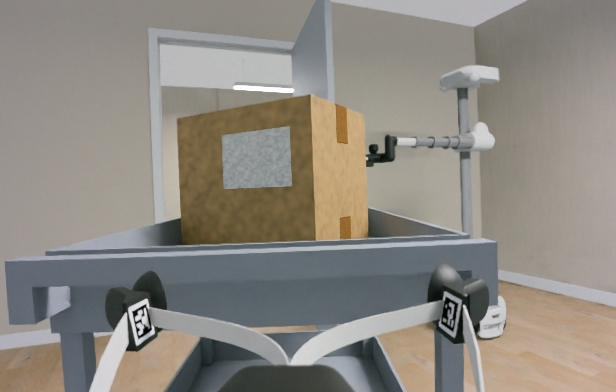

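Request:
move:
  blocking: false
  r1: {"base":{"strafe_m":-0.09,"translate_m":0.08},"joints":{"lift_m":0.665},"pace":"slow"}

Request:
wait:
  seconds: 2

Request:
move:
  blocking: false
  r1: {"base":{"translate_m":0.25},"pace":"slow"}

Request:
wait:
  seconds: 3.5
  cameras: ["r1_head_camera","r1_wrist_camera"]

Scene clock: 1164.57 s.
move: r1 moving
r1.base_odometry: x=-3.225 y=+3.615 heading=-0.737
r1.turned_by_wheels: +0.000
r1.turned_by_imu: +0.000
r1.base_tilt: forward=-1.6 right=+1.2
r1.lidar_m: 0.55 0.58 2.01 1.59 1.58 1.72 2.72 2.81 3.06 3.20 3.11 0.59
r1.base_status: translate_m moving; strafe_m moving
r1.joint_positions: lift_m=+0.668 arm_m=+0.000 wrist_yaw_rad=+0.002 wrist_pitch_rad=+0.005 wrist_roll_rad=+0.002 gripper_m=+0.141
r1.joint_status: lift_m moving
r1.measured_speeds: translate_m=+0.032 strafe_m=-0.038 rotate_rad=-0.004 lift_m=-0.035 arm_m=+0.000 wrist_yaw_rad=+0.000 wrist_pitch_rad=+0.000 wrist_roll_rad=+0.000
r1.motor_effort: lift_m=+11(22) arm_m=-3(4) wheel_0=+8(8) wheel_1=-3(4) wheel_2=-4(5)
r1.servo_current: wrist_yaw_rad=46(65) wrist_pitch_rad=46(52) wrist_roll_rad=59(59) gripper_m=46(52)
r1.hand_pose: x=+0.4595 y=-0.0868 z=+0.8449 quat_wxyz=(+1.000, +0.001, +0.002, +0.001) (m; r1's base frame)
r1.wrist_depth_mm: - - - - - - - / - - - - - - - / - - 723 654 - - - / - - 715 647 - - - / - - - - - - - / 399 195 404 407 407 196 - / 1921 1921 946 136 1983 418 1921
r2: as last shown
r2.base_tilt: forward=-0.6 right=+0.1
r2.lidar_m: 0.77 1.59 2.14 4.56 1.66 1.24 1.17 1.22 1.05 1.01 1.04 0.85
r2.motor_effort: lift_m=+20(20) arm_m=-4(4) wheel_0=+0(0) wheel_1=-1(1) wheel_2=+2(2)
r2.servo_current: wrist_yaw_rad=39(52) wrist_pitch_rad=39(46) wrist_roll_rad=33(59) gripper_m=111(117)
r2.contact_limits: arm_m 0.1
r2.wrist_depth_mm: - - 255 161 227 216 207 / - - 257 162 229 217 - / - - 257 163 230 219 211 / - - 258 167 233 220 211 / - - - 164 234 221 213 / - - 186 166 180 222 213 / - - - - 234 219 215
pictures: none

Scene clock: 1166.53 s.
earlier move: r1 done
r1.base_odometry: x=-3.226 y=+3.507 heading=-0.737
r1.turned_by_wheels: +0.000
r1.turned_by_imu: +0.000
r1.base_tilt: forward=-1.6 right=+1.3
r1.lidar_m: 0.47 0.51 2.13 1.70 1.69 1.84 2.87 2.83 3.13 3.07 3.01 0.54
r1.base_status: done
r1.joint_positions: lift_m=+0.666 arm_m=+0.000 wrist_yaw_rad=+0.002 wrist_pitch_rad=+0.005 wrist_roll_rad=+0.002 gripper_m=+0.141
r1.joint_status: all done
r1.measured_speeds: all 0
r1.motor_effort: lift_m=+12(22) arm_m=-3(4) wheel_0=+3(10) wheel_1=-2(6) wheel_2=-3(6)
r1.servo_current: wrist_yaw_rad=46(65) wrist_pitch_rad=46(52) wrist_roll_rad=52(65) gripper_m=39(52)
r1.hand_pose: x=+0.4595 y=-0.0868 z=+0.8423 quat_wxyz=(+1.000, +0.001, +0.002, +0.001) (m; r1's base frame)
r1.wrist_depth_mm: - - - - - - - / - - 585 - - - - / - 683 574 683 - - - / - 691 585 668 - - - / - - - - - - - / 329 195 179 332 191 196 - / - 931 - 136 1708 1808 1863
r2.base_odometry: x=-2.650 y=-2.387 heading=-0.523
r2.turned_by_wheels: +0.000
r2.turned_by_imu: +0.000
r2.base_tilt: forward=-0.6 right=+0.0
r2.lidar_m: 0.79 1.55 2.18 4.55 1.68 1.23 1.18 1.24 1.08 0.99 1.04 0.85
r2.base_status: not commanded
r2.joint_positions: lift_m=+0.900 arm_m=+0.383 wrist_yaw_rad=+0.003 wrist_pitch_rad=+0.002 wrist_roll_rad=+0.000 gripper_m=-0.034
r2.joint_status: not commanded
r2.measured_speeds: all 0
r2.motor_effort: lift_m=+20(20) arm_m=-4(4) wheel_0=+0(1) wheel_1=-1(1) wheel_2=+2(2)
r2.servo_current: wrist_yaw_rad=52(59) wrist_pitch_rad=39(46) wrist_roll_rad=46(65) gripper_m=111(124)
r2.contact_limits: arm_m 0.1
r2.hand_pose: x=+0.8426 y=-0.0866 z=+1.0776 quat_wxyz=(+1.000, +0.000, +0.001, +0.001) (m; r2's base frame)
r2.wrist_depth_mm: - - 255 161 227 216 208 / - - 256 162 229 217 - / - - 257 163 230 219 210 / - - 259 167 232 219 211 / - - - 165 234 221 213 / - - 186 166 180 221 213 / - - - - 234 219 215
wait: 1.97 of 2 s (r1 has come to rest)
pictures: none

Scene clock: 1167.03 s.
move: r1 moving
r1.base_odometry: x=-3.217 y=+3.499 heading=-0.737
r1.turned_by_wheels: +0.000
r1.turned_by_imu: +0.000
r1.base_tilt: forward=-1.6 right=+1.3
r1.lidar_m: 0.47 0.51 2.13 1.71 1.69 1.85 2.90 2.83 3.15 3.07 3.03 0.54
r1.base_status: translate_m moving
r1.joint_positions: lift_m=+0.666 arm_m=+0.000 wrist_yaw_rad=+0.002 wrist_pitch_rad=+0.005 wrist_roll_rad=+0.002 gripper_m=+0.141
r1.joint_status: not commanded
r1.measured_speeds: translate_m=+0.048 strafe_m=+0.000 rotate_rad=+0.000 lift_m=+0.000 arm_m=+0.000 wrist_yaw_rad=+0.000 wrist_pitch_rad=+0.000 wrist_roll_rad=+0.000
r1.motor_effort: lift_m=+12(12) arm_m=-3(4) wheel_0=+5(6) wheel_1=+4(5) wheel_2=-5(6)
r1.servo_current: wrist_yaw_rad=46(65) wrist_pitch_rad=39(52) wrist_roll_rad=65(65) gripper_m=46(46)
r1.hand_pose: x=+0.4595 y=-0.0868 z=+0.8423 quat_wxyz=(+1.000, +0.001, +0.002, +0.001) (m; r1's base frame)
r1.wrist_depth_mm: - - - - - - - / - - 580 - - - - / - 661 569 676 - - - / - 676 569 676 - - - / - - - - - - - / - 195 179 324 187 196 - / - 854 - 136 332 1808 1863
r2: as last shown
r2.base_tilt: forward=-0.7 right=+0.0
r2.lidar_m: 0.79 1.58 2.17 4.53 1.68 1.22 1.16 1.24 1.07 1.00 1.03 0.87
r2.motor_effort: lift_m=+20(20) arm_m=-4(4) wheel_0=+0(1) wheel_1=+0(1) wheel_2=+2(2)
r2.servo_current: wrist_yaw_rad=59(59) wrist_pitch_rad=46(46) wrist_roll_rad=39(52) gripper_m=111(117)
r2.contact_limits: arm_m 0.1
r2.wrist_depth_mm: - - 256 161 227 215 208 / - - 256 162 229 217 - / - - 257 163 230 219 211 / - - 259 167 232 220 211 / - - - 165 234 220 213 / - - 187 166 180 221 213 / - - - - 234 220 214
pictures: none

Scene clock: 1170.30 s.
earlier move: r1 done
r1.base_odometry: x=-3.041 y=+3.340 heading=-0.737
r1.turned_by_wheels: +0.000
r1.turned_by_imu: +0.000
r1.base_tilt: forward=-1.6 right=+1.3
r1.lidar_m: 0.46 0.46 2.21 1.78 1.77 1.92 3.06 3.06 3.37 2.98 2.93 2.09
r1.base_status: done
r1.joint_positions: lift_m=+0.665 arm_m=+0.000 wrist_yaw_rad=+0.000 wrist_pitch_rad=+0.005 wrist_roll_rad=+0.002 gripper_m=+0.141
r1.joint_status: not commanded
r1.measured_speeds: all 0
r1.motor_effort: lift_m=+13(13) arm_m=+5(5) wheel_0=+5(9) wheel_1=+3(9) wheel_2=-3(14)
r1.servo_current: wrist_yaw_rad=33(65) wrist_pitch_rad=46(52) wrist_roll_rad=33(65) gripper_m=46(52)
r1.hand_pose: x=+0.4592 y=-0.0876 z=+0.8423 quat_wxyz=(+1.000, +0.001, +0.002, +0.000) (m; r1's base frame)
r1.wrist_depth_mm: - - - - - - - / 621 525 - - - - - / 597 521 647 - - - - / 597 525 621 - - - - / - - - - - - - / - 193 180 - - 195 - / 287 289 298 145 - 1863 -
r2.base_odometry: x=-2.650 y=-2.387 heading=-0.523
r2.turned_by_wheels: +0.000
r2.turned_by_imu: +0.000
r2.base_tilt: forward=-0.6 right=+0.1
r2.lidar_m: 0.77 1.54 2.31 4.52 1.69 1.24 1.15 1.23 1.05 0.98 1.04 0.86
r2.base_status: not commanded
r2.joint_positions: lift_m=+0.900 arm_m=+0.383 wrist_yaw_rad=+0.003 wrist_pitch_rad=+0.002 wrist_roll_rad=+0.000 gripper_m=-0.034
r2.joint_status: not commanded
r2.measured_speeds: all 0
r2.motor_effort: lift_m=+20(20) arm_m=-4(4) wheel_0=+0(1) wheel_1=-1(1) wheel_2=+2(2)
r2.servo_current: wrist_yaw_rad=39(65) wrist_pitch_rad=46(46) wrist_roll_rad=39(59) gripper_m=117(124)
r2.contact_limits: arm_m 0.1
r2.hand_pose: x=+0.8426 y=-0.0866 z=+1.0776 quat_wxyz=(+1.000, +0.000, +0.001, +0.001) (m; r2's base frame)
r2.wrist_depth_mm: - - 255 161 226 216 207 / - - 256 162 229 216 - / - - 259 163 230 219 210 / - - 260 167 233 219 211 / 1025 - - 164 233 222 213 / 1008 - 186 166 181 222 214 / - - - - 234 220 215
wait: 3.27 of 3.5 s (r1 has come to rest)
pictures: r1_head_camera, r1_wrist_camera
Images, in order (width x height): r1_head_camera 420x560, r1_wrist_camera 616x392.

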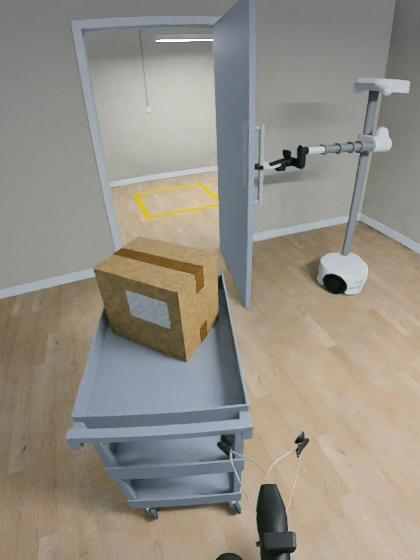

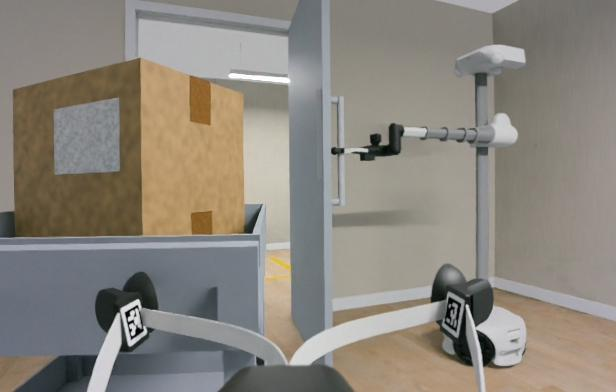

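Request:
move:
  blocking: false
  r1: {"base":{"translate_m":0.15,"strafe_m":0.02},"pace":"slow"}

Request:
wait:
  seconds: 3
  cameras: ["r1_head_camera","r1_wrist_camera"]

Scene clock: 1177.10 s.
move: r1 moving
r1.base_odometry: x=-3.031 y=+3.332 heading=-0.737
r1.turned_by_wheels: +0.000
r1.turned_by_imu: +0.000
r1.base_tilt: forward=-1.6 right=+1.3
r1.lidar_m: 0.45 0.45 2.21 1.79 1.78 1.93 3.10 3.08 3.38 2.97 2.92 2.07
r1.base_status: translate_m moving; strafe_m moving
r1.joint_positions: lift_m=+0.665 arm_m=+0.000 wrist_yaw_rad=+0.000 wrist_pitch_rad=+0.005 wrist_roll_rad=+0.002 gripper_m=+0.141
r1.joint_status: not commanded
r1.measured_speeds: translate_m=+0.049 strafe_m=+0.006 rotate_rad=-0.001 lift_m=+0.000 arm_m=+0.000 wrist_yaw_rad=+0.000 wrist_pitch_rad=+0.000 wrist_roll_rad=+0.000
r1.motor_effort: lift_m=+13(13) arm_m=+4(5) wheel_0=+6(8) wheel_1=+7(9) wheel_2=-9(9)
r1.servo_current: wrist_yaw_rad=52(65) wrist_pitch_rad=46(46) wrist_roll_rad=52(59) gripper_m=39(39)
r1.hand_pose: x=+0.4592 y=-0.0876 z=+0.8423 quat_wxyz=(+1.000, +0.001, +0.002, +0.000) (m; r1's base frame)
r1.wrist_depth_mm: - - - - - - - / 574 512 - - - - - / 574 517 668 - - - - / 580 521 661 - - - - / - - - - - - - / - 189 - - - 195 - / 285 287 307 144 - 1756 -
r2: as last shown
r2.lidar_m: 0.80 1.51 2.30 4.54 1.69 1.22 1.15 1.23 1.06 0.98 1.03 0.86
r2.motor_effort: lift_m=+20(20) arm_m=-4(4) wheel_0=+0(0) wheel_1=+0(0) wheel_2=+2(2)
r2.servo_current: wrist_yaw_rad=46(59) wrist_pitch_rad=46(52) wrist_roll_rad=39(59) gripper_m=117(117)
r2.contact_limits: arm_m 0.1
r2.wrist_depth_mm: - - 254 161 227 216 208 / - - 256 162 228 216 - / - - 258 163 229 219 211 / - - 259 167 232 220 212 / 1008 - - 164 233 221 213 / 1008 - 186 166 180 221 213 / - - - - 234 219 214
pictures: none

Scene clock: 1179.40 s.
earlier move: r1 done
r1.base_odometry: x=-2.916 y=+3.254 heading=-0.737
r1.turned_by_wheels: +0.000
r1.turned_by_imu: +0.000
r1.base_tilt: forward=-1.6 right=+1.3
r1.lidar_m: 0.45 0.42 0.52 1.84 1.82 2.01 3.16 3.21 3.52 2.95 2.91 1.92
r1.base_status: done
r1.joint_positions: lift_m=+0.665 arm_m=+0.000 wrist_yaw_rad=+0.000 wrist_pitch_rad=+0.005 wrist_roll_rad=+0.002 gripper_m=+0.141
r1.joint_status: not commanded
r1.measured_speeds: all 0
r1.motor_effort: lift_m=+13(13) arm_m=+4(5) wheel_0=+3(8) wheel_1=+3(9) wheel_2=-2(9)
r1.servo_current: wrist_yaw_rad=59(72) wrist_pitch_rad=39(52) wrist_roll_rad=46(65) gripper_m=46(46)
r1.hand_pose: x=+0.4592 y=-0.0876 z=+0.8423 quat_wxyz=(+1.000, +0.001, +0.002, +0.000) (m; r1's base frame)
r1.wrist_depth_mm: - - - - - - - / 496 559 - - - - - / 504 559 - - - - - / 508 554 - - - - - / - - - - - - - / - 191 - - - 195 - / 282 285 304 145 - 1708 1863
r2.base_odometry: x=-2.650 y=-2.387 heading=-0.523
r2.turned_by_wheels: +0.000
r2.turned_by_imu: +0.000
r2.base_tilt: forward=-0.6 right=+0.1
r2.lidar_m: 0.76 1.53 2.17 4.58 1.72 1.22 1.15 1.23 1.06 0.99 1.05 0.84
r2.base_status: not commanded
r2.joint_positions: lift_m=+0.900 arm_m=+0.383 wrist_yaw_rad=+0.003 wrist_pitch_rad=+0.002 wrist_roll_rad=+0.000 gripper_m=-0.034
r2.joint_status: not commanded
r2.measured_speeds: all 0
r2.motor_effort: lift_m=+20(20) arm_m=-4(4) wheel_0=+0(1) wheel_1=+0(1) wheel_2=+2(2)
r2.servo_current: wrist_yaw_rad=46(59) wrist_pitch_rad=33(52) wrist_roll_rad=39(65) gripper_m=104(117)
r2.contact_limits: arm_m 0.1
r2.hand_pose: x=+0.8426 y=-0.0866 z=+1.0776 quat_wxyz=(+1.000, +0.000, +0.001, +0.001) (m; r2's base frame)
r2.wrist_depth_mm: - - 255 160 226 215 208 / - - 256 162 229 217 - / - - 258 163 231 219 210 / - - 259 167 232 220 211 / 976 1078 263 164 234 221 213 / 976 1042 187 166 180 222 214 / 1336 - - - 235 220 213
wait: 2.30 of 3 s (r1 has come to rest)
pictures: r1_head_camera, r1_wrist_camera
Images, in order (width x height): r1_head_camera 420x560, r1_wrist_camera 616x392.

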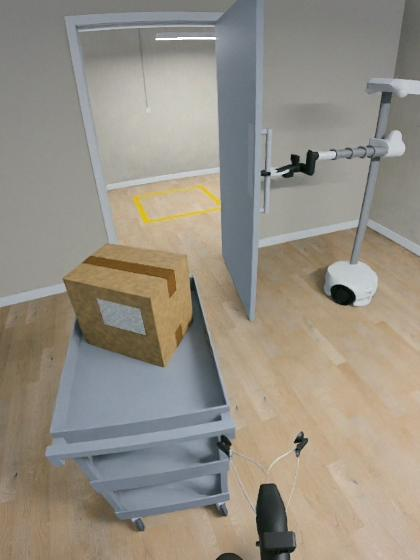

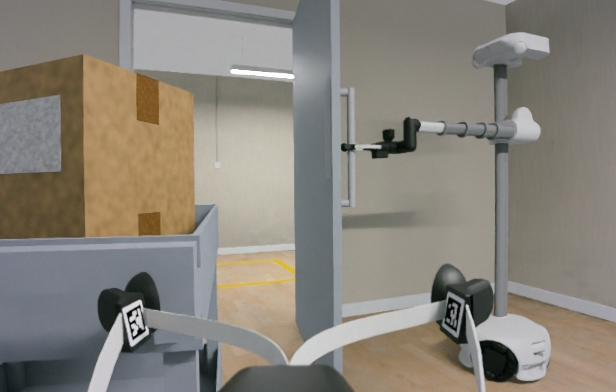

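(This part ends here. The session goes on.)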